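# Tie off the lantern cord, then remove the box

## Task

Fasten the lantern's cord so that it stays secure once the grippers release it. Then move the box out from beneath the lantern. The lantern must remain suspended from the peg, no lower than its current height. It breaks easily, so the task fails if it ever drops freely or ends up noticeably lower than where it hangs now.

## Robot and tools

Robot: two arms, left_arm and right_arm, each with a two-finger parallel gripper and a wrist camera. Cameras: cam_low (fixed on a stand behind the arms), cam_left_wrist and cam_right_wrist, all 672x504. Arm names do not match image sides.

Frame: every position, orientation, velocity and target is in the scene frame. Its origin sits at table-top height, halfway between the two nominal arm bases. +x points out over the table, +z up, and left_arm is on the +y side. Calibrated bases: left_arm at (+0.028, +0.269, 0) m, right_arm at (-0.026, -0.373, 0) m, both turned only slightly about z. Fingers point along the gripper's +z axis and open along its y axis. end_effector_position is the point between the pads, about 1 cm short of the fingertips.

Command layout (execute_actions and move): a row is 14 numbers, always all 14 even when only one arm moves. First seven belong to left_arm: dx, dy, dz, rx, ry, rz, opening. The next seven are the same for right_arm. dx..rz are offsets, not poses: displacement and rotation (rx, ry, rz form one rotation vector) measured from that arm's Hand target at the start of the action or move, along scene axes, with rotation about the Hand target's position. Scale: 1.0 equals 0.6 m or 180 degrees, range -1 to 1. A translation whose length exceeds 1.0 may be shortened. Opening is absolute: +1 fully open (0.094 m), -1 closed. Because offsets restart from the current Hand target, sending the same offset twice moves twice. Sending six zeros re-requests the current Hand target; that also helps a gripper that settled short of it. Always give the opening you want; a 0 is a real half-open command, so repeat the present value to leave a gripper alone.

execute_actions(actions, cameras): actions is a list of actions; each action is up to 15 rows, one per 1/30 s step, and a short list holds its last row to fill 15 steps. Each row in an action counts from that action's starting Hand target, not from the row before. An empty list returns state plus all images. cameras: list of names, ["all"], or [] for none.

move(target, speed, blend, opening_speed, grip_force, blocking, cameras): drives each gripper in a straight line toward its offset target (one 14-number row, or a list of up to 15 rows, all counted from the same starting Hand targets). speed: m/s, 0.002 to 2.9, default 0.25, one value or one per target; rotation is capped at twice that in rad/s. blend: metres of corner rounding per target; 0 means stop at each. opening_speed: rate of opening change per second on the -1..1 scale, at least 0.2; use it to close gently on fragile things. grip_force: newtons per pad, 10 to 50, per arm or shared; it persists, and lower values close slowly. blocking=false returns after about 0.5 s while the move keeps running. Moves do not avoid obstacles or the other arm, lag their path more when fast, and stop at 10 s. Avoid paths passing close to an arm's own base. The result adds a move: line (done, off_target, moving, held, fault, plus limits such as paced or held). done means within 10 mm and 2 degrees; neither done nor off_target tells you about contact.

wait(seconds 0 to 10): lets time pass, holding commands or letting a running move continue. stop: brakes a running move. zoom_image(camera, region [x0,y0,x1,y1] pixels, at most 504 by 504): closer look at the newest image of cam_low, cam_left_wrist or cam_right_wrist. read_manual: licence text only. finished_scene(scene): ends the scene permanently; the lantern must remain secured and the box cleared without the robot's help.

Reading results: Hand target is the last commanded pose after clipping (orientation is limited to 40 degrees from the measured one per step); the gripper often rests a few cm off it because of friction and load, which alone does not mean contact. grip_measured is the measured opening on the -1..1 scale; with nothing held it reads slightly wide, and under a firm grip slightly narrower than the object. Squeeze rises about 1 N per 0.001 below first touch, then jumps to the force limit near 20 N. To release, command an opening clearly above grip_measured. Joint torques include the arm's weight and offsets; the first three wrap at ±28 N m. Joint velocities may be reported as within noise. Tool commands lists present gripper commands. MOTOR HOT appears at 75 °C; at 90 °C the arm folds and idles; at 100 °C it collapses. Holding loads, stretched poses and pushing at unreachable targets heat motors.

Avoid: the lantern falling or sagging; letting go of anything moving; anything leaving the table; fast contact or deep targets past a contact (they push hard); the two arms, grippers or wrist cameras touching or one gripper closing on the other's fingers; strain on camera cables; hard hits on fixed or heavy objects. To stop pressing on something, command the target back beyond the gripper. Objects may occasionally be nudged by an outside push. Thinking time lets the scene run on.

Each tool is called after "Emit:" as name([rows], argument=value, ...), one row to a line, values as JSON.

## Session

Emit:
execute_actions(actions=[])

Scene clock: 0.00 s.
left_arm: end_effector_position=(+0.2382, +0.0778, +0.2390) grip_measured=+1.000 end_effector_quat_wxyz=(+0.563, -0.071, +0.823, +0.039) | right_arm: end_effector_position=(+0.1964, -0.1392, +0.2923) grip_measured=+1.000 end_effector_quat_wxyz=(+0.573, -0.082, +0.800, +0.157)
Joint positions: left_arm=[-1.335 1.351 1.103 -1.219 -1.197 -1.477 0.094] | right_arm=[1.235 0.966 0.882 -0.352 0.803 0.489 0.094]
Joint velocities: within noise
Joint torques (N m): no reading
Heat: left arm: 32 °C; right arm: 33 °C.
Hand target: left_arm +0.2387, +0.0808, +0.2438; +0.569, -0.069, +0.818, +0.045 | right_arm +0.1968, -0.1408, +0.3030; +0.580, -0.072, +0.794, +0.165
Tool commands: left_gripper/opening=+1.0 right_gripper/opening=+1.0

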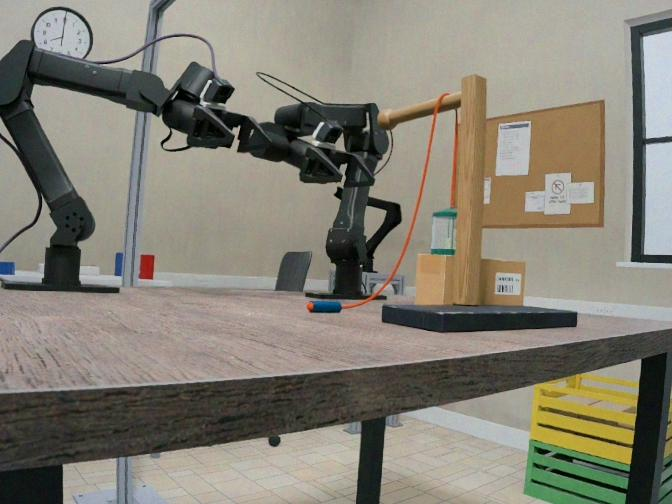

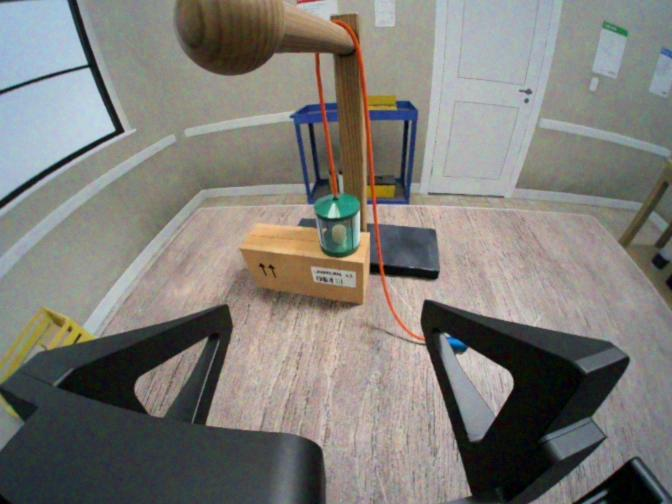

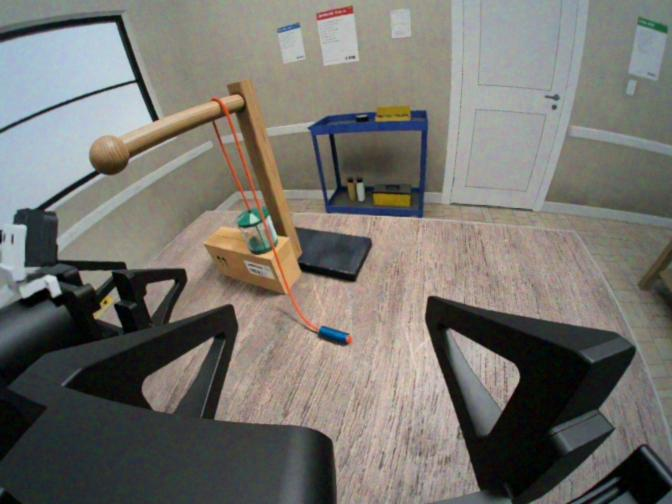

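Emit:
move(target=[0, 0, 0, 0, 0, 0, 1.0, 0.2515, 0.0913, -0.325, -0.2785, 0.1602, 0.3531, 0.6], speed=0.2, cameras=["all"])

Scene clock: 405.23 s.
left_arm: end_effector_position=(+0.2382, +0.0778, +0.2390) grip_measured=+1.000 end_effector_quat_wxyz=(+0.563, -0.071, +0.823, +0.039) | right_arm: end_effector_position=(+0.3430, -0.0868, +0.1017) grip_measured=+0.603 end_effector_quat_wxyz=(+0.125, -0.644, +0.746, +0.114)
Joint positions: left_arm=[-1.335 1.351 1.103 -1.219 -1.197 -1.477 0.094] | right_arm=[0.572 2.128 1.879 -1.102 -0.263 -0.837 0.075]
Joint torques (N m): left_arm=[-0.02 -3.52 6.89 0.23 -0.61 0.03] | right_arm=[-0.46 -10.91 9.39 0.11 -0.17 -0.09]
Heat: left arm: 35 °C; right arm: 35 °C.
Hand target: left_arm +0.2387, +0.0808, +0.2438; +0.569, -0.069, +0.818, +0.045 | right_arm +0.3477, -0.0860, +0.1080; +0.131, -0.646, +0.743, +0.114
Off the commanded pose: left_arm 0.006 m, 1 deg | right_arm 0.008 m, 1 deg.
move: done

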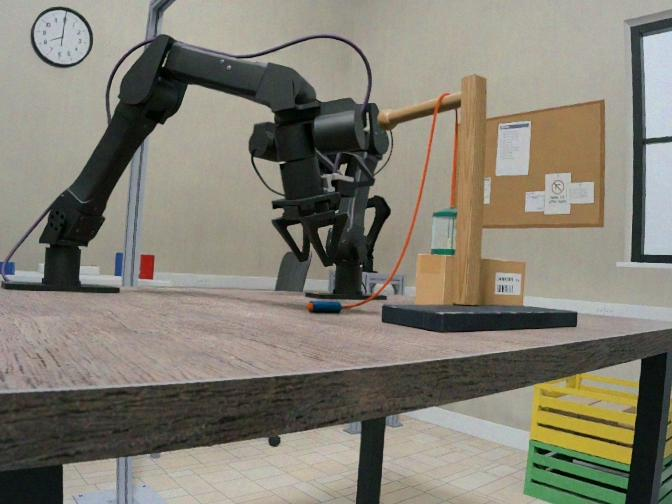

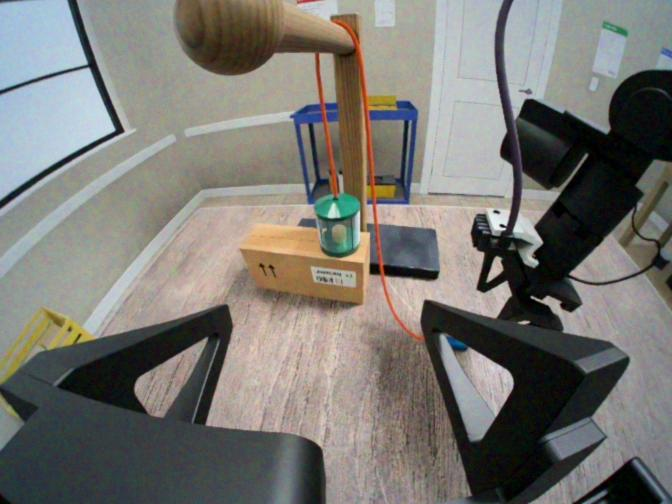

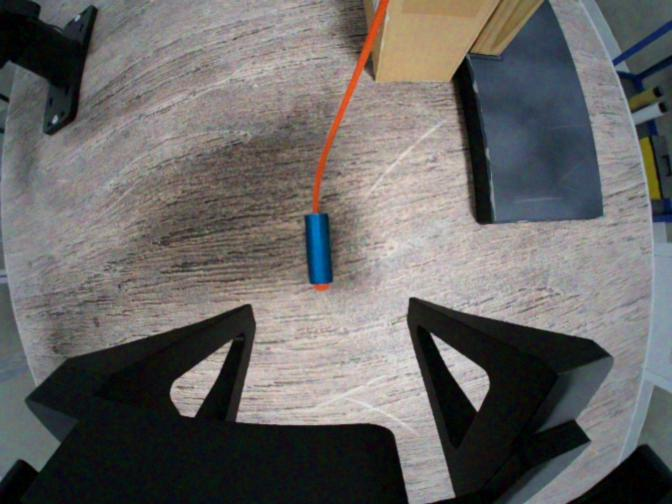

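Emit:
execute_actions(actions=[])

Scene clock: 454.07 s.
left_arm: end_effector_position=(+0.2382, +0.0778, +0.2390) grip_measured=+1.000 end_effector_quat_wxyz=(+0.563, -0.071, +0.823, +0.039) | right_arm: end_effector_position=(+0.3429, -0.0869, +0.1017) grip_measured=+0.603 end_effector_quat_wxyz=(+0.125, -0.644, +0.746, +0.114)
Joint positions: left_arm=[-1.335 1.351 1.103 -1.219 -1.197 -1.477 0.094] | right_arm=[0.572 2.128 1.879 -1.102 -0.263 -0.837 0.075]
Joint velocities: within noise
Joint torques (N m): left_arm=[-0.02 -3.47 6.93 0.22 -0.62 0.03] | right_arm=[-0.46 -10.92 9.39 0.1 -0.17 -0.08]
Heat: left arm: 35 °C; right arm: 36 °C.
Hand target: left_arm +0.2387, +0.0808, +0.2438; +0.569, -0.069, +0.818, +0.045 | right_arm +0.3477, -0.0860, +0.1080; +0.131, -0.646, +0.743, +0.114
Tool commands: left_gripper/opening=+1.0 right_gripper/opening=+0.6
Off the commanded pose: left_arm 0.006 m, 1 deg | right_arm 0.008 m, 1 deg.

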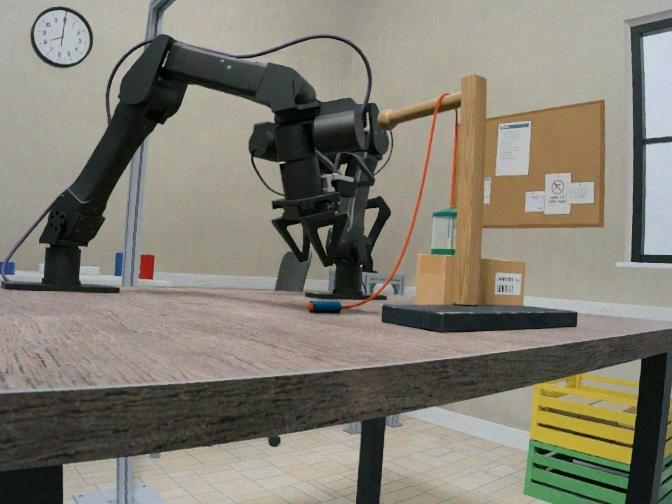

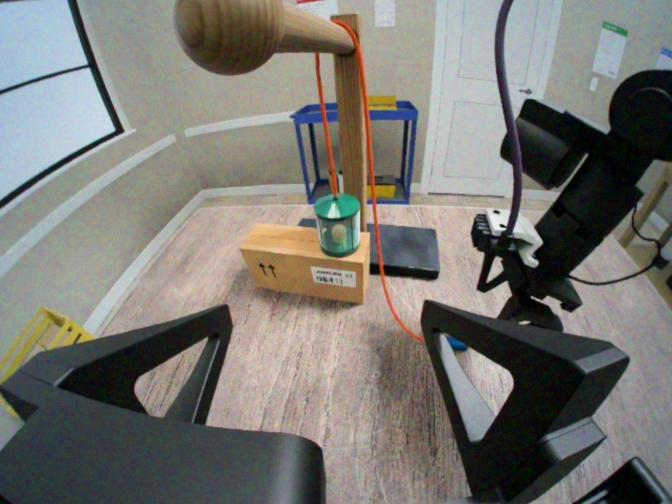

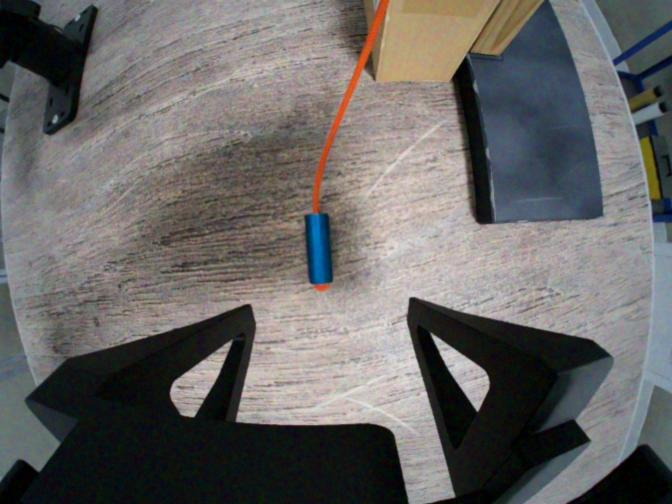

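Emit:
zoom_image(camera="cam_low", region=[360, 60, 580, 340])

Emit:
move(target=[0,0,0,0,0,0,1, 0.008,0.057,-0.143,0,0,0,0.6], speed=0.12, cameras=["cam_right_wrist"])

Scaled by 1.800 from the camera's 672x504 image, which has a finer 960x720 frame.

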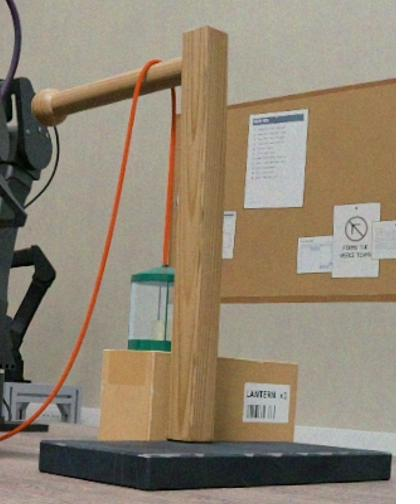

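Scene clock: 460.93 s.
left_arm: end_effector_position=(+0.2382, +0.0778, +0.2390) grip_measured=+1.000 end_effector_quat_wxyz=(+0.563, -0.071, +0.823, +0.039) | right_arm: end_effector_position=(+0.3529, -0.0564, +0.0314) grip_measured=+0.602 end_effector_quat_wxyz=(+0.132, -0.647, +0.743, +0.111)
Joint positions: left_arm=[-1.335 1.351 1.103 -1.219 -1.197 -1.477 0.094] | right_arm=[0.619 2.255 1.799 -0.872 -0.25 -0.799 0.075]
Joint torques (N m): left_arm=[-0.03 -3.51 6.9 0.21 -0.61 0.02] | right_arm=[0.49 -10.89 5.87 0.52 -0.16 0.12]
Heat: left arm: 35 °C; right arm: 36 °C.
Hand target: left_arm +0.2387, +0.0808, +0.2438; +0.569, -0.069, +0.818, +0.045 | right_arm +0.3527, -0.0517, +0.0224; +0.132, -0.646, +0.743, +0.114
Off the commanded pose: left_arm 0.006 m, 1 deg | right_arm 0.010 m, 0 deg.
move: done
Images, in order (width x height): cam_right_wrist 672x504.

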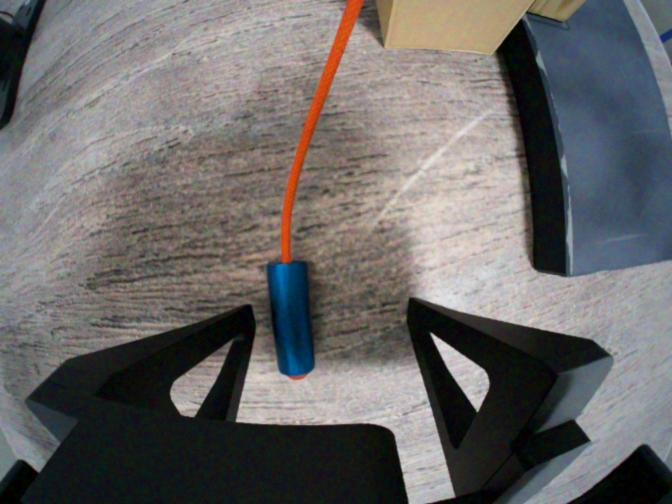

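Emit:
move(target=[0,0,0,0,0,0,1, -0.0328,-0.0275,0,0,0,0,0.6], speed=0.08, cameras=["cam_right_wrist"])

Scene clock: 496.00 s.
left_arm: end_effector_position=(+0.2382, +0.0778, +0.2390) grip_measured=+1.000 end_effector_quat_wxyz=(+0.563, -0.071, +0.823, +0.039) | right_arm: end_effector_position=(+0.3499, -0.0585, +0.0285) grip_measured=+0.602 end_effector_quat_wxyz=(+0.163, -0.647, +0.737, +0.108)
Joint positions: left_arm=[-1.335 1.351 1.103 -1.219 -1.197 -1.477 0.094] | right_arm=[0.619 2.188 1.66 -0.736 -0.25 -0.799 0.075]
Joint torques (N m): left_arm=[-0.08 -3.52 6.84 0.23 -0.61 0.02] | right_arm=[0.09 -12.83 4.11 -0.03 -0.16 0.07]
Heat: left arm: 35 °C; right arm: 35 °C.
Hand target: left_arm +0.2387, +0.0808, +0.2438; +0.569, -0.069, +0.818, +0.045 | right_arm +0.3330, -0.0683, +0.0224; +0.132, -0.646, +0.743, +0.114
Off the commanded pose: left_arm 0.006 m, 1 deg | right_arm 0.020 m, 4 deg.
move: off_target (right_arm)
Images, in order (width x height): cam_right_wrist 672x504.

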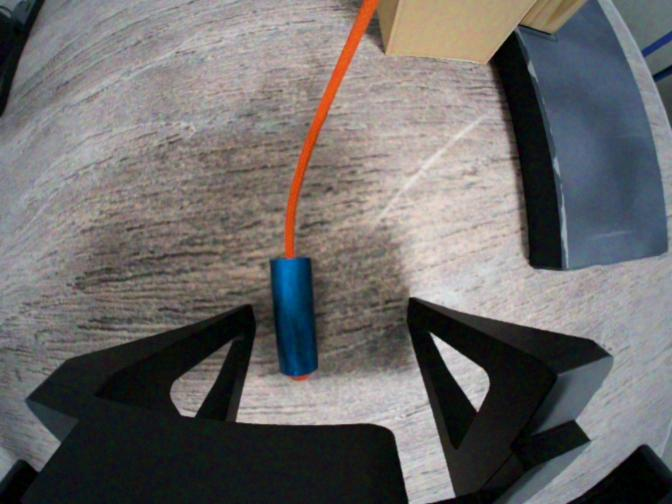

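Emit:
move(target=[0,0,0,0,0,0,1, -0.025,-0.020,0.005,0,0,0,0.6], speed=0.08, cameras=["cam_right_wrist"])

Scene clock: 509.13 s.
left_arm: end_effector_position=(+0.2382, +0.0778, +0.2390) grip_measured=+1.000 end_effector_quat_wxyz=(+0.563, -0.071, +0.823, +0.039) | right_arm: end_effector_position=(+0.3327, -0.0702, +0.0281) grip_measured=+0.602 end_effector_quat_wxyz=(+0.157, -0.647, +0.738, +0.109)
Joint positions: left_arm=[-1.335 1.351 1.103 -1.219 -1.197 -1.477 0.094] | right_arm=[0.619 2.119 1.55 -0.707 -0.25 -0.799 0.075]
Joint torques (N m): left_arm=[-0.06 -3.48 6.93 0.23 -0.62 0.03] | right_arm=[-0.14 -12.64 4.22 -0.05 -0.17 0.05]
Heat: left arm: 35 °C; right arm: 35 °C.
Hand target: left_arm +0.2387, +0.0808, +0.2438; +0.569, -0.069, +0.818, +0.045 | right_arm +0.3180, -0.0803, +0.0253; +0.132, -0.646, +0.743, +0.114
Off the commanded pose: left_arm 0.006 m, 1 deg | right_arm 0.018 m, 3 deg.
move: off_target (right_arm)
Images, in order (width x height): cam_right_wrist 672x504.

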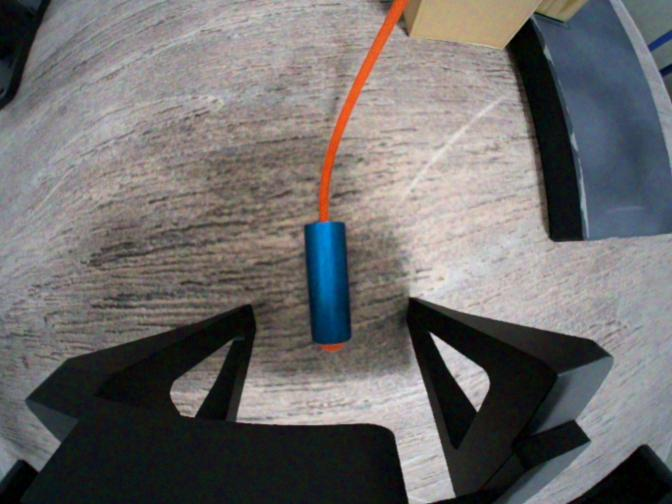

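Emit:
move(target=[0,0,0,0,0,0,1, 0.001,0.008,-0.0167,0,0,0,0.6], speed=0.04)

Scene clock: 516.07 s.
left_arm: end_effector_position=(+0.2382, +0.0778, +0.2390) grip_measured=+1.000 end_effector_quat_wxyz=(+0.563, -0.071, +0.823, +0.039) | right_arm: end_effector_position=(+0.3328, -0.0701, +0.0276) grip_measured=+0.602 end_effector_quat_wxyz=(+0.158, -0.647, +0.738, +0.109)
Joint positions: left_arm=[-1.335 1.351 1.103 -1.219 -1.197 -1.477 0.094] | right_arm=[0.619 2.119 1.548 -0.703 -0.25 -0.799 0.075]
Joint torques (N m): left_arm=[-0.05 -3.49 6.97 0.23 -0.62 0.01] | right_arm=[0.5 -10.84 3.97 0.19 -0.15 0.12]
Heat: left arm: 35 °C; right arm: 34 °C.
Hand target: left_arm +0.2387, +0.0808, +0.2438; +0.569, -0.069, +0.818, +0.045 | right_arm +0.3185, -0.0755, +0.0153; +0.131, -0.646, +0.743, +0.114
Off the commanded pose: left_arm 0.006 m, 1 deg | right_arm 0.020 m, 3 deg.
move: off_target (right_arm)

Emit:
move(target=[0,0,0,0,0,0,1, 0.006,0.010,-0.0167,0,0,0,0.6], speed=0.04)

Scene clock: 522.57 s.
left_arm: end_effector_position=(+0.2382, +0.0778, +0.2390) grip_measured=+1.000 end_effector_quat_wxyz=(+0.563, -0.071, +0.823, +0.039) | right_arm: end_effector_position=(+0.3328, -0.0696, +0.0276) grip_measured=+0.602 end_effector_quat_wxyz=(+0.158, -0.647, +0.738, +0.107)
Joint positions: left_arm=[-1.335 1.351 1.103 -1.219 -1.197 -1.477 0.094] | right_arm=[0.621 2.119 1.548 -0.701 -0.246 -0.796 0.075]
Joint torques (N m): left_arm=[-0.01 -3.48 6.94 0.22 -0.62 0.02] | right_arm=[0.83 -8.23 4.96 0.38 -0.18 0.15]
Heat: left arm: 35 °C; right arm: 34 °C.
Hand target: left_arm +0.2387, +0.0808, +0.2438; +0.569, -0.069, +0.818, +0.045 | right_arm +0.3220, -0.0694, +0.0053; +0.131, -0.646, +0.743, +0.114
Off the commanded pose: left_arm 0.006 m, 1 deg | right_arm 0.025 m, 3 deg.
move: off_target (right_arm)

Emit:
move(target=[0,0,0,0,0,0,1, 0.018,-0.001,0.0478,0,0,0,0.6], speed=0.06, cameras=["cam_right_wrist", "cam_low"])

Scene clock: 541.70 s.
left_arm: end_effector_position=(+0.2382, +0.0778, +0.2390) grip_measured=+1.000 end_effector_quat_wxyz=(+0.563, -0.071, +0.823, +0.039) | right_arm: end_effector_position=(+0.3291, -0.0722, +0.0303) grip_measured=+0.602 end_effector_quat_wxyz=(+0.131, -0.647, +0.743, +0.110)
Joint positions: left_arm=[-1.335 1.351 1.103 -1.219 -1.197 -1.477 0.094] | right_arm=[0.621 2.145 1.615 -0.8 -0.246 -0.796 0.075]
Joint torques (N m): left_arm=[-0.02 -3.48 6.94 0.24 -0.63 0.01] | right_arm=[-0.36 -10.54 8.96 0.11 -0.21 0.01]
Heat: left arm: 35 °C; right arm: 34 °C.
Hand target: left_arm +0.2387, +0.0808, +0.2438; +0.569, -0.069, +0.818, +0.045 | right_arm +0.3328, -0.0700, +0.0339; +0.131, -0.646, +0.743, +0.114
Off the commanded pose: left_arm 0.006 m, 1 deg | right_arm 0.006 m, 1 deg.
move: done
Images, in order (width x height): cam_low 672x504, cam_right_wrist 672x504.

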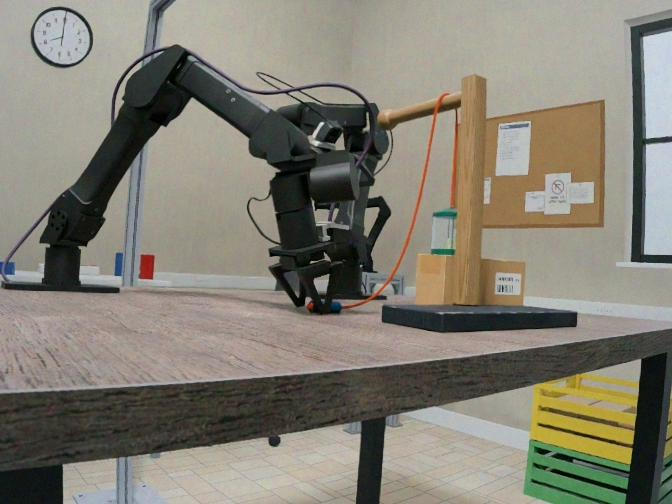

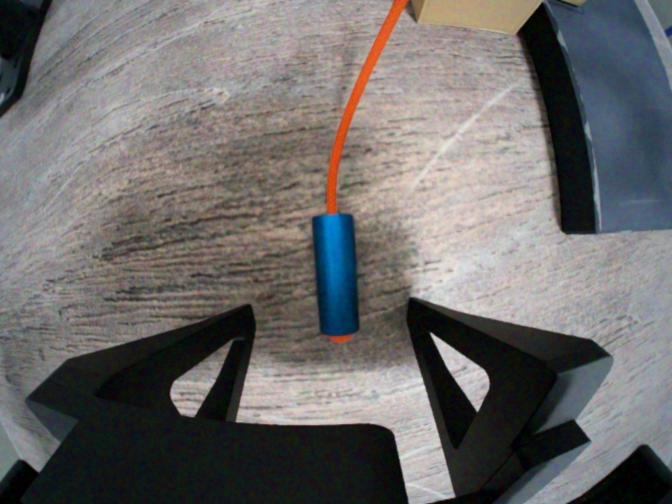

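Emit:
move(target=[0,0,0,0,0,0,1, 0.0058,0.0015,-0.0075,0,0,0,0.6], speed=0.05)

Emit:
move(target=[0,0,0,0,0,0,1, 0,0,0,0,0,0,-0.75], speed=0.05, opening_speed=0.6, grip_force=[50,30], cameras=["cam_right_wrist"])

Scene clock: 558.70 s.
left_arm: end_effector_position=(+0.2382, +0.0778, +0.2390) grip_measured=+1.000 end_effector_quat_wxyz=(+0.563, -0.071, +0.823, +0.039) | right_arm: end_effector_position=(+0.3316, -0.0704, +0.0299) grip_measured=+0.602 end_effector_quat_wxyz=(+0.131, -0.647, +0.743, +0.110)
Joint positions: left_arm=[-1.335 1.351 1.103 -1.219 -1.197 -1.477 0.094] | right_arm=[0.621 2.155 1.63 -0.802 -0.246 -0.796 0.075]
Joint torques (N m): left_arm=[-0.06 -3.52 6.94 0.21 -0.62 0.03] | right_arm=[-0.59 -9.98 8.62 0.19 -0.22 -0.01]
Heat: left arm: 35 °C; right arm: 35 °C.
Hand target: left_arm +0.2387, +0.0808, +0.2438; +0.569, -0.069, +0.818, +0.045 | right_arm +0.3363, -0.0691, +0.0293; +0.131, -0.646, +0.743, +0.114
Off the commanded pose: left_arm 0.006 m, 1 deg | right_arm 0.005 m, 1 deg.
move: done

Scene clock: 562.27 s.
left_arm: end_effector_position=(+0.2382, +0.0778, +0.2390) grip_measured=+1.000 end_effector_quat_wxyz=(+0.563, -0.071, +0.823, +0.039) | right_arm: end_effector_position=(+0.3329, -0.0712, +0.0290) grip_measured=-0.607 end_effector_quat_wxyz=(+0.131, -0.646, +0.744, +0.110)
Joint positions: left_arm=[-1.335 1.351 1.103 -1.219 -1.197 -1.477 0.094] | right_arm=[0.618 2.159 1.632 -0.802 -0.246 -0.796 0.018]
Joint torques (N m): left_arm=[-0.02 -3.47 6.97 0.23 -0.62 0.02] | right_arm=[-0.38 -10.32 8.43 0.18 -0.22 -0.02]
Heat: left arm: 35 °C; right arm: 35 °C.
Hand target: left_arm +0.2387, +0.0808, +0.2438; +0.569, -0.069, +0.818, +0.045 | right_arm +0.3364, -0.0692, +0.0295; +0.132, -0.646, +0.743, +0.114
Off the commanded pose: left_arm 0.006 m, 1 deg | right_arm 0.004 m, 1 deg.
grip_force (N): 50, 30
move: done
Images, in order (width x height): cam_right_wrist 672x504.

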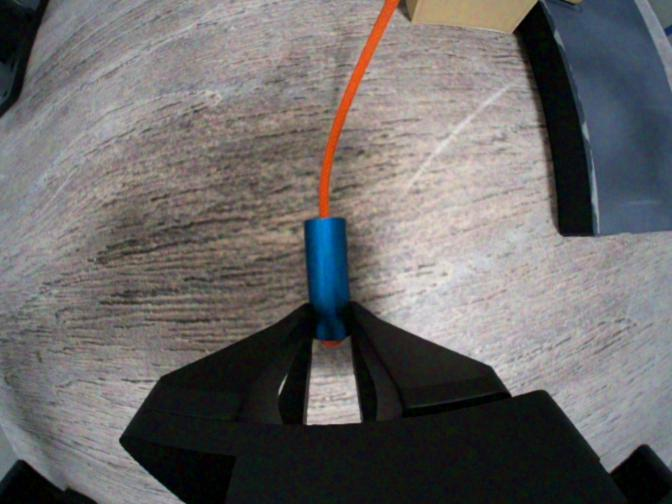

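Emit:
move([
  [0,0,0,0,0,0,1, 0,0,0.15,0,0,0,-0.75],
  [0,0,0,0,0,0,1, -0.0107,-0.018,0.384,0.3696,-0.1272,-0.1065,-0.75],
], speed=0.2, blend=[0.03,0], cameras=["all"])

Scene clock: 609.63 s.
left_arm: end_effector_position=(+0.2382, +0.0778, +0.2390) grip_measured=+1.000 end_effector_quat_wxyz=(+0.563, -0.071, +0.823, +0.039) | right_arm: end_effector_position=(+0.3327, -0.0814, +0.2449) grip_measured=-0.608 end_effector_quat_wxyz=(+0.595, -0.356, +0.629, +0.351)
Joint positions: left_arm=[-1.335 1.351 1.103 -1.219 -1.197 -1.477 0.094] | right_arm=[0.479 1.542 0.78 0.707 -0.583 -0.012 0.018]
Joint torques (N m): left_arm=[-0.03 -3.49 6.9 0.23 -0.61 0.03] | right_arm=[0.59 -7.77 6.72 1.65 0.03 0.15]
Heat: left arm: 35 °C; right arm: 35 °C.
Hand target: left_arm +0.2387, +0.0808, +0.2438; +0.569, -0.069, +0.818, +0.045 | right_arm +0.3300, -0.0799, +0.2599; +0.613, -0.354, +0.612, +0.354
Off the commanded pose: left_arm 0.006 m, 1 deg | right_arm 0.015 m, 3 deg.
grip_force (N): 50, 30
move: off_target (right_arm)

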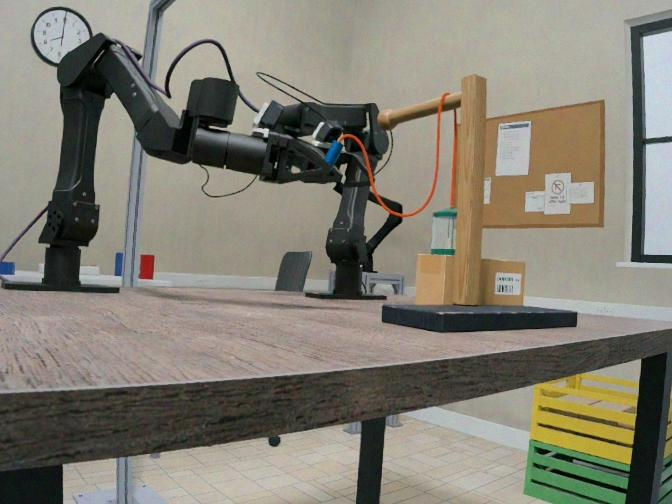

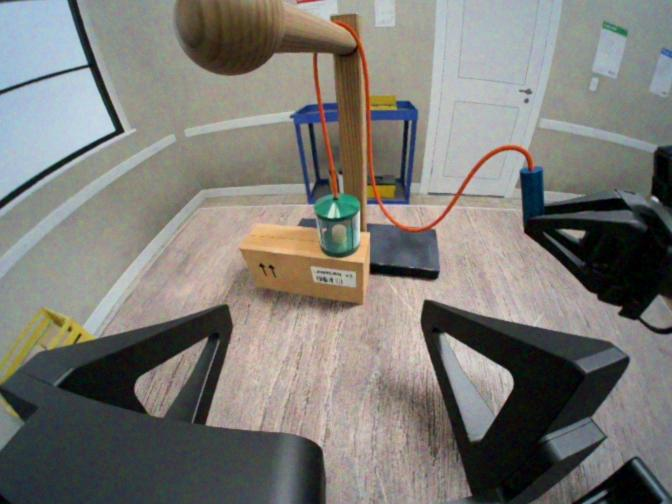

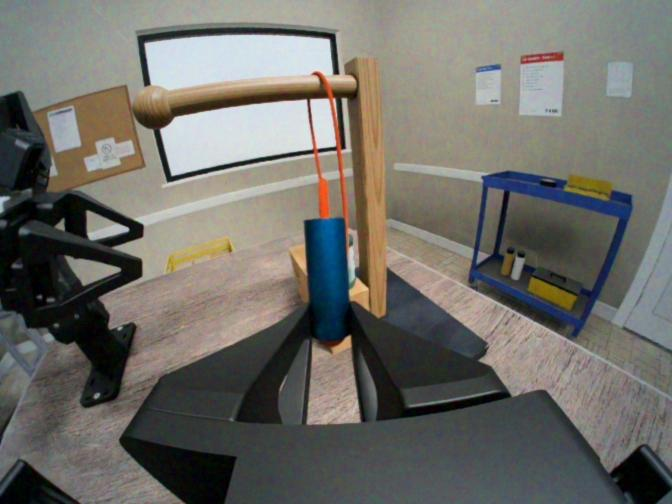

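Emit:
move(target=[0.1022,-0.1013,0.0187,-0.0032,-0.0616,-0.1332,0.0, 0.0033,-0.1317,0,0.1107,-0.0639,0,-0.75], speed=0.2)

Scene clock: 715.17 s.
left_arm: end_effector_position=(+0.3003, +0.0147, +0.2530) grip_measured=+0.001 end_effector_quat_wxyz=(+0.639, +0.098, +0.759, -0.084) | right_arm: end_effector_position=(+0.3388, -0.1551, +0.2402) grip_measured=-0.608 end_effector_quat_wxyz=(+0.676, -0.285, +0.549, +0.400)
Joint positions: left_arm=[-1.087 1.178 0.695 0.223 -0.85 -0.2 0.047] | right_arm=[0.26 1.74 0.565 1.498 -0.742 0.278 0.018]
Joint torques (N m): left_arm=[0.53 -4.4 6.54 1.74 -0.06 0.09] | right_arm=[-0.31 -7.51 4.7 1.92 0.1 0.2]
Heat: left arm: 35 °C; right arm: 34 °C.
Hand target: left_arm +0.3000, +0.0201, +0.2550; +0.642, +0.096, +0.756, -0.085 | right_arm +0.3320, -0.1590, +0.2599; +0.722, -0.276, +0.478, +0.417
Off the commanded pose: left_arm 0.006 m, 1 deg | right_arm 0.021 m, 10 deg.
joint sent to its limit (right arm) — joint 4 (wrist pitch), upper limit. The joint targets are off in orientation, not in position.
grip_force (N): 50, 30
move: off_target (right_arm)

Emit:
move([
  [0.05,-0.10,-0.0083,-0.0281,-0.0487,-0.1663,0.0, 0,0,0,-0.0471,0.0294,0,-0.75],
  [0.0383,-0.1227,0.0267,-0.0433,-0.0396,-0.3603,0.0, 0,0,0,-0.0471,0.0294,0,-0.75],
], speed=0.2, blend=[0.03,0], cameras=["all"])

Scene clock: 759.80 s.
left_arm: end_effector_position=(+0.3107, -0.0501, +0.2341) grip_measured=+0.001 end_effector_quat_wxyz=(+0.507, +0.441, +0.579, -0.461) | right_arm: end_effector_position=(+0.3335, -0.1560, +0.2417) grip_measured=-0.608 end_effector_quat_wxyz=(+0.659, -0.302, +0.559, +0.402)
Joint positions: left_arm=[-0.481 1.502 0.718 0.691 0.868 -0.016 0.047] | right_arm=[0.245 1.681 0.565 1.395 -0.793 0.255 0.018]
Joint torques (N m): left_arm=[1.18 -4.75 13.42 1.99 0.23 -0.01] | right_arm=[-0.51 -9.29 6.37 1.11 0.06 -0.07]
Heat: left arm: 36 °C; right arm: 35 °C.
Hand target: left_arm +0.3231, -0.0535, +0.2709; +0.544, +0.449, +0.541, -0.458 | right_arm +0.3319, -0.1589, +0.2598; +0.677, -0.309, +0.540, +0.393
Off the commanded pose: left_arm 0.039 m, 6 deg | right_arm 0.019 m, 3 deg.
grip_force (N): 50, 30
move: off_target (left_arm, right_arm)

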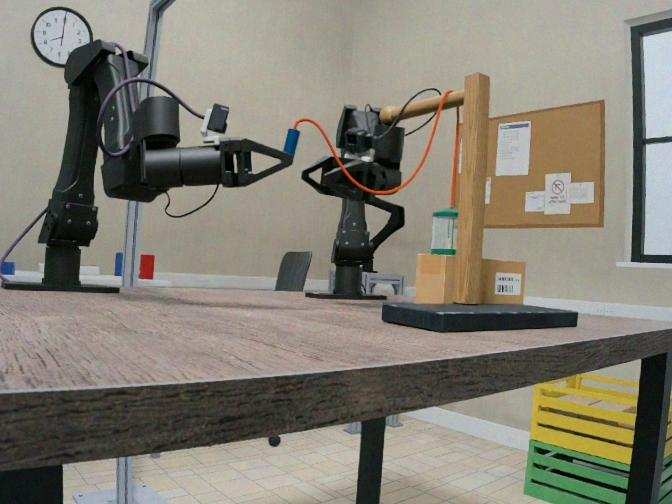

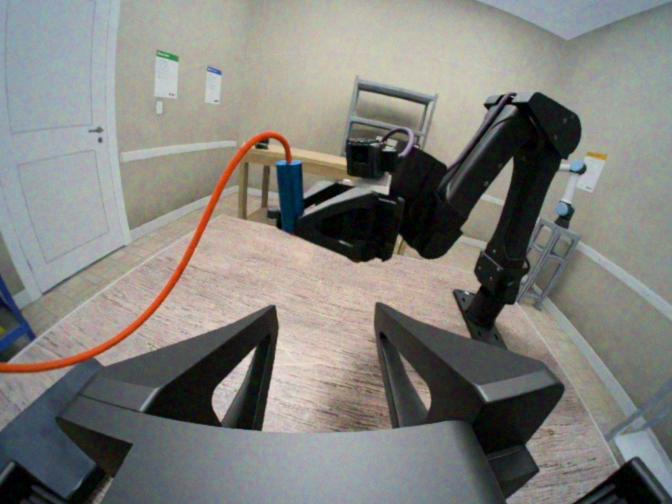

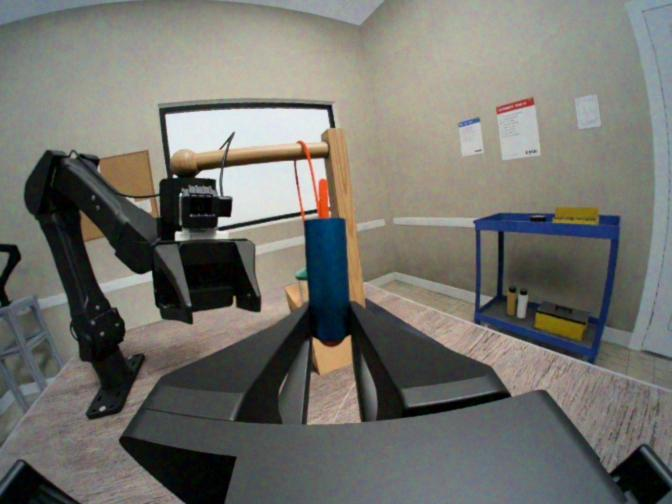

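Emit:
zoom_image(camera="cam_low", region=[280, 60, 520, 240])

Emit:
zoom_image(camera="cam_right_wrist", region=[120, 100, 400, 320])

Scaled by 2.100 from the camera's 672x504 image, which has a finer 960x720 frame.

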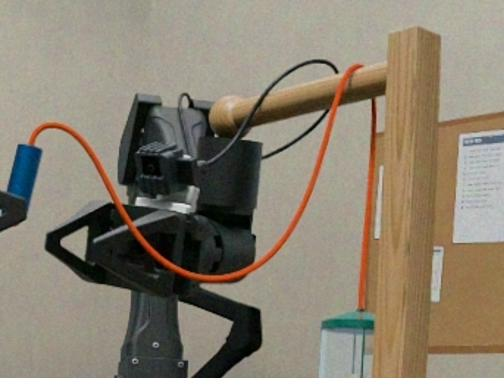

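Scaled by 1.800 from the camera's 672x504 image, which has a finer 960x720 frame.

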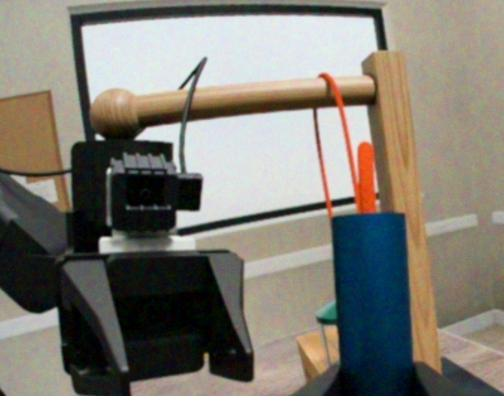

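Emit:
move([
  [0,0,-0.075,0,0,0,0.0, 0,0,0,0,0,0,-0.75],
  [0.0117,0.0225,-0.075,0,0,0.1944,0.0, 0,0,0,0,0,0,-0.75],
  [-0.055,0.1058,-0.06,0,0,0.3611,0.0, 0,0,0,0,0,0,-0.75],
], speed=0.15, blend=[0.01,0.02,0], cameras=["cam_low","cam_right_wrist"])

Scene clock: 843.33 s.
left_arm: end_effector_position=(+0.2920, +0.0056, +0.2305) grip_measured=+0.001 end_effector_quat_wxyz=(+0.703, +0.093, +0.698, -0.099) | right_arm: end_effector_position=(+0.3335, -0.1560, +0.2417) grip_measured=-0.608 end_effector_quat_wxyz=(+0.659, -0.302, +0.559, +0.402)
Joint positions: left_arm=[-1.138 1.333 0.47 0.875 -0.904 0.002 0.047] | right_arm=[0.245 1.681 0.565 1.395 -0.793 0.255 0.018]
Joint torques (N m): left_arm=[-0.68 -4.83 6.68 1.5 -0.12 0.11] | right_arm=[-0.51 -9.29 6.37 1.11 0.06 -0.07]
Heat: left arm: 41 °C; right arm: 35 °C.
Hand target: left_arm +0.2900, +0.0098, +0.2350; +0.705, +0.088, +0.697, -0.094 | right_arm +0.3319, -0.1589, +0.2598; +0.677, -0.309, +0.540, +0.393
Off the commanded pose: left_arm 0.007 m, 1 deg | right_arm 0.018 m, 3 deg.
grip_force (N): 50, 30
move: off_target (right_arm)
Images, in order (width x height): cam_low 672x504, cam_right_wrist 672x504.

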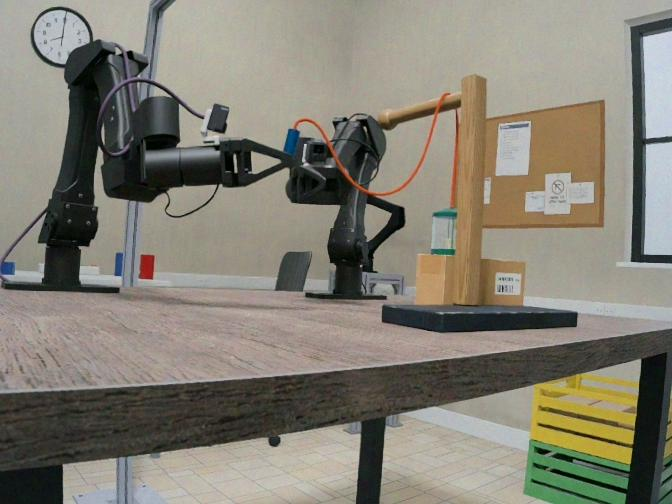

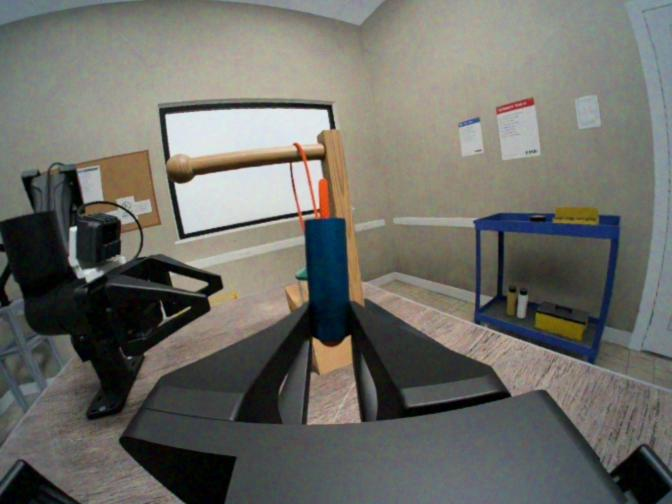

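Emit:
move([
  [0,-0.0163,0.3917,0,0,0,0.0, 0,0,0,0,0,0,-0.75],
  [0.1333,0.0837,0.4083,0,0,-0.14,0.0, 0,0,0,0,0,0,-0.75],
  [0.0667,0.2837,0.375,0.0560,0.0974,-0.1661,0.0, 0,0,0,0,0,0,-0.75],
], speed=0.25, blend=[0.05,0.05,0], cameras=["cam_low","cam_right_wrist"])

Scene clock: 1061.03 s.
left_arm: end_effector_position=(+0.3323, +0.1818, +0.4573) grip_measured=+0.001 end_effector_quat_wxyz=(+0.536, +0.302, +0.758, -0.216) | right_arm: end_effector_position=(+0.3335, -0.1560, +0.2417) grip_measured=-0.608 end_effector_quat_wxyz=(+0.659, -0.302, +0.559, +0.402)
Joint positions: left_arm=[0.199 1.29 1.846 -1.084 0.851 0.409 0.047] | right_arm=[0.245 1.681 0.565 1.395 -0.793 0.255 0.018]
Joint torques (N m): left_arm=[0.51 -1.11 7.61 1.35 0.45 0.21] | right_arm=[-0.51 -9.29 6.38 1.11 0.06 -0.07]
Heat: left arm: 37 °C; right arm: 34 °C.
Hand target: left_arm +0.3301, +0.1801, +0.4600; +0.534, +0.310, +0.754, -0.224 | right_arm +0.3319, -0.1589, +0.2598; +0.677, -0.309, +0.540, +0.393
Off the commanded pose: left_arm 0.004 m, 1 deg | right_arm 0.018 m, 3 deg.
grip_force (N): 50, 30
move: off_target (right_arm)
Images, in order (width x height): cam_low 672x504, cam_right_wrist 672x504.

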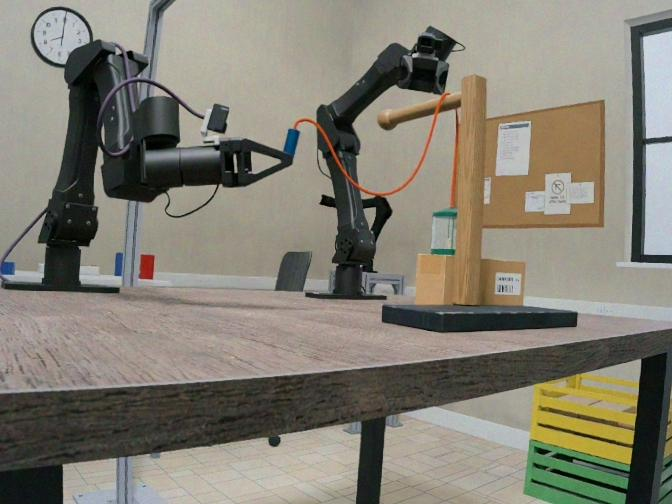

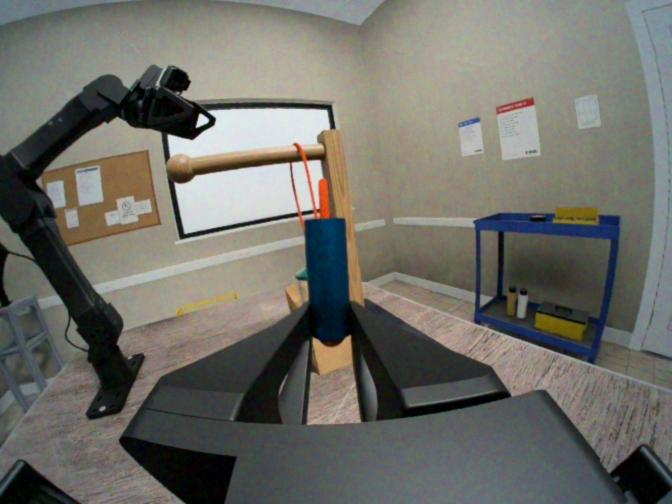

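Emit:
move(target=[-0.0335,0.0998,-0.25,0.0589,0.0589,0,0.0, 0.0218,0.5782,0.0087,0.0433,-0.025,0,-0.75], speed=0.2, cameras=["all"])

Scene clock: 1080.60 s.
left_arm: end_effector_position=(+0.3188, +0.2418, +0.3112) grip_measured=+0.001 end_effector_quat_wxyz=(+0.435, +0.337, +0.816, -0.176) | right_arm: end_effector_position=(+0.3398, +0.1875, +0.2531) grip_measured=-0.608 end_effector_quat_wxyz=(+0.705, -0.286, +0.495, +0.419)
Joint positions: left_arm=[0.432 1.243 1.43 -1.233 0.867 0.929 0.047] | right_arm=[0.983 2.416 1.645 1.126 -0.086 0.044 0.018]
Joint torques (N m): left_arm=[0.72 -3.74 5.67 0.77 0.43 0.18] | right_arm=[-0.23 -13.19 9.87 1.25 0.12 -0.05]
Heat: left arm: 37 °C; right arm: 34 °C.
Hand target: left_arm +0.3099, +0.2399, +0.3100; +0.431, +0.336, +0.818, -0.181 | right_arm +0.3450, +0.1880, +0.2650; +0.717, -0.278, +0.485, +0.416
Off the commanded pose: left_arm 0.009 m, 1 deg | right_arm 0.013 m, 2 deg.
grip_force (N): 50, 30
move: off_target (right_arm)

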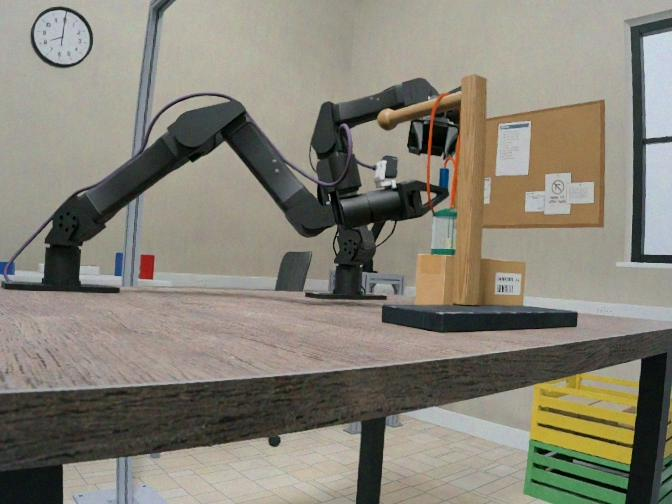

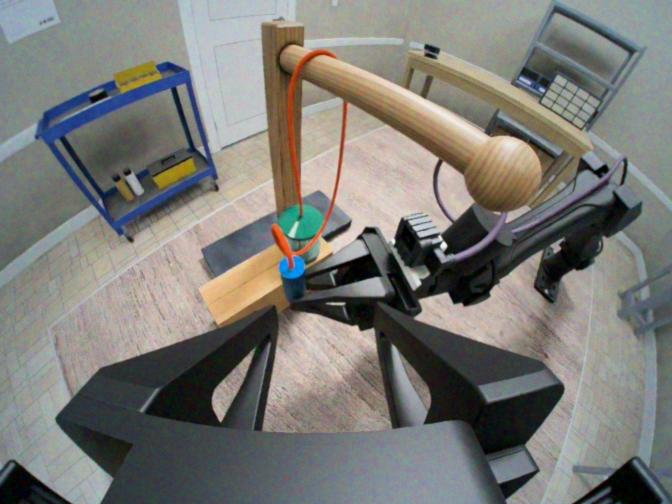

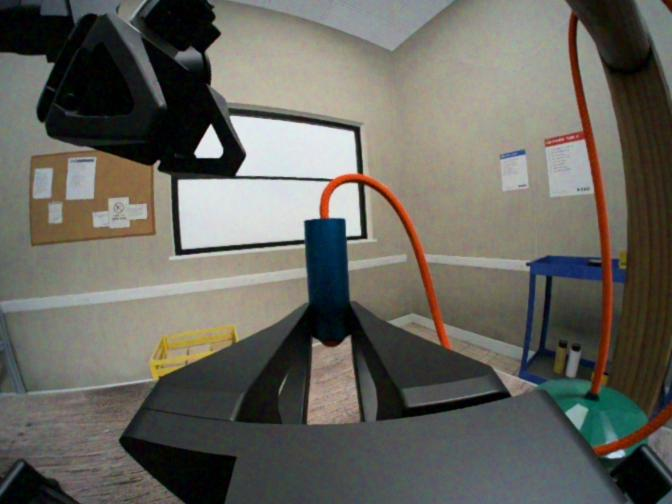

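Emit:
zoom_image(camera="cam_left_wrist", region=[230, 200, 430, 350])

Scaled by 2.520 from the camera's 672x504 image, which has a finer 960x720 frame.

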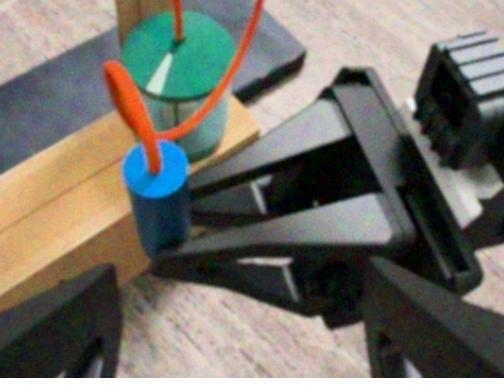

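Emit:
move(target=[0.047,0.0147,-0.0398,0,0,0,-0.3, 0,0,0,0,0,0,-0.75], speed=0.15, cameras=["cam_left_wrist","cam_right_wrist"])

Scene clock: 1157.90 s.
left_arm: end_effector_position=(+0.3392, +0.2510, +0.2916) grip_measured=-0.299 end_effector_quat_wxyz=(+0.438, +0.339, +0.815, -0.169) | right_arm: end_effector_position=(+0.3399, +0.1875, +0.2530) grip_measured=-0.608 end_effector_quat_wxyz=(+0.705, -0.286, +0.495, +0.419)
Joint positions: left_arm=[0.432 1.284 1.37 -1.118 0.861 0.929 0.033] | right_arm=[0.983 2.416 1.645 1.126 -0.086 0.044 0.018]
Joint torques (N m): left_arm=[-0.25 -2.3 5.98 0.98 0.43 -0.03] | right_arm=[-0.24 -13.19 9.91 1.25 0.11 -0.05]
Heat: left arm: 36 °C; right arm: 34 °C.
Hand target: left_arm +0.3381, +0.2488, +0.2862; +0.431, +0.336, +0.818, -0.181 | right_arm +0.3449, +0.1880, +0.2651; +0.717, -0.278, +0.485, +0.416
Off the commanded pose: left_arm 0.006 m, 2 deg | right_arm 0.013 m, 2 deg.
grip_force (N): 50, 30
move: off_target (right_arm)
Images, in order (width x height): cam_left_wrist 672x504, cam_right_wrist 672x504.

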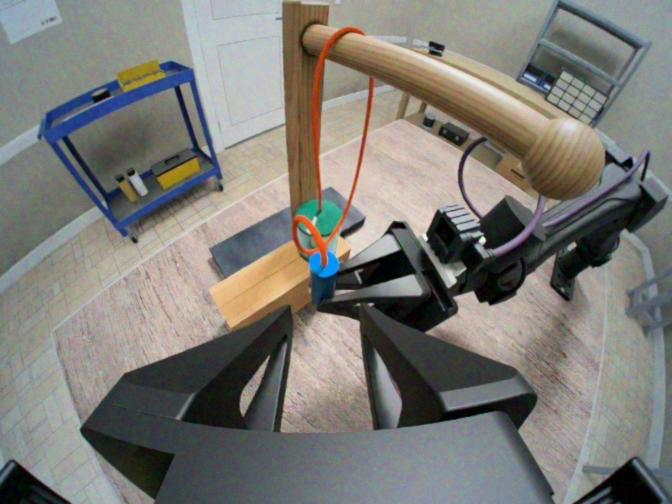

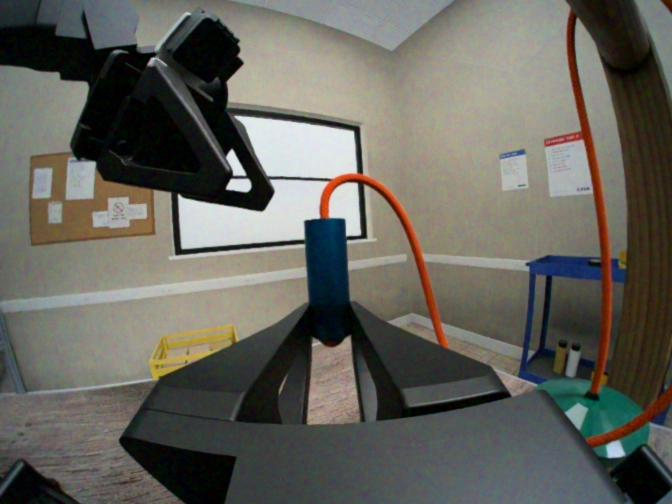

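Emit:
move(target=[0.0335,-0.0297,-0.0205,0,0,0,-0.3, 0,0,0,0,0,0,-0.75], speed=0.12, cameras=["cam_left_wrist","cam_right_wrist"])

Scene clock: 1177.27 s.
left_arm: end_effector_position=(+0.3590, +0.2338, +0.2827) grip_measured=-0.299 end_effector_quat_wxyz=(+0.443, +0.342, +0.812, -0.167) | right_arm: end_effector_position=(+0.3399, +0.1875, +0.2530) grip_measured=-0.608 end_effector_quat_wxyz=(+0.705, -0.286, +0.495, +0.419)
Joint positions: left_arm=[0.334 1.289 1.315 -0.954 0.811 0.807 0.033] | right_arm=[0.983 2.416 1.645 1.126 -0.086 0.044 0.018]
Joint torques (N m): left_arm=[-0.7 -2.33 6 1.13 0.33 -0.12] | right_arm=[-0.24 -13.18 9.91 1.25 0.11 -0.05]
Heat: left arm: 35 °C; right arm: 35 °C.
Hand target: left_arm +0.3582, +0.2310, +0.2739; +0.431, +0.336, +0.818, -0.181 | right_arm +0.3449, +0.1880, +0.2651; +0.717, -0.278, +0.485, +0.416
Off the commanded pose: left_arm 0.009 m, 2 deg | right_arm 0.013 m, 2 deg.
grip_force (N): 50, 30
move: off_target (right_arm)
Images, in order (width x height): cam_left_wrist 672x504, cam_right_wrist 672x504.

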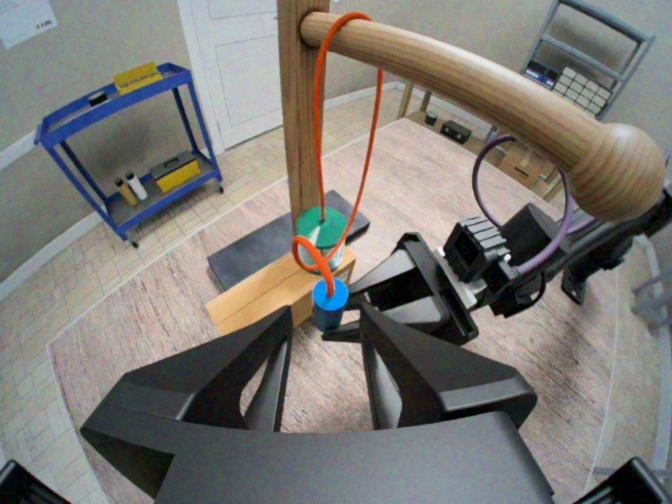

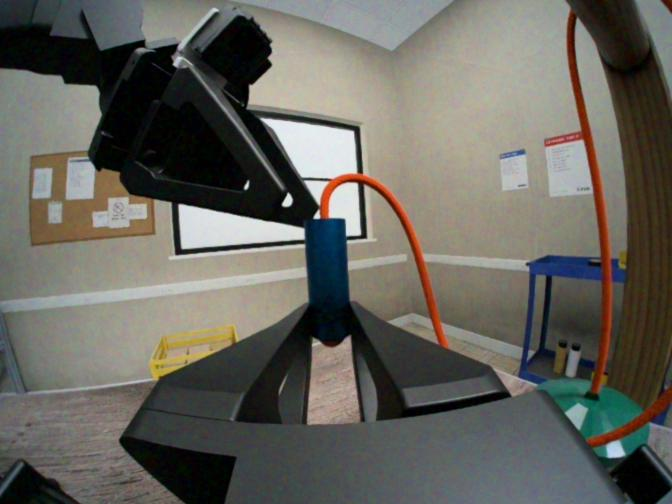

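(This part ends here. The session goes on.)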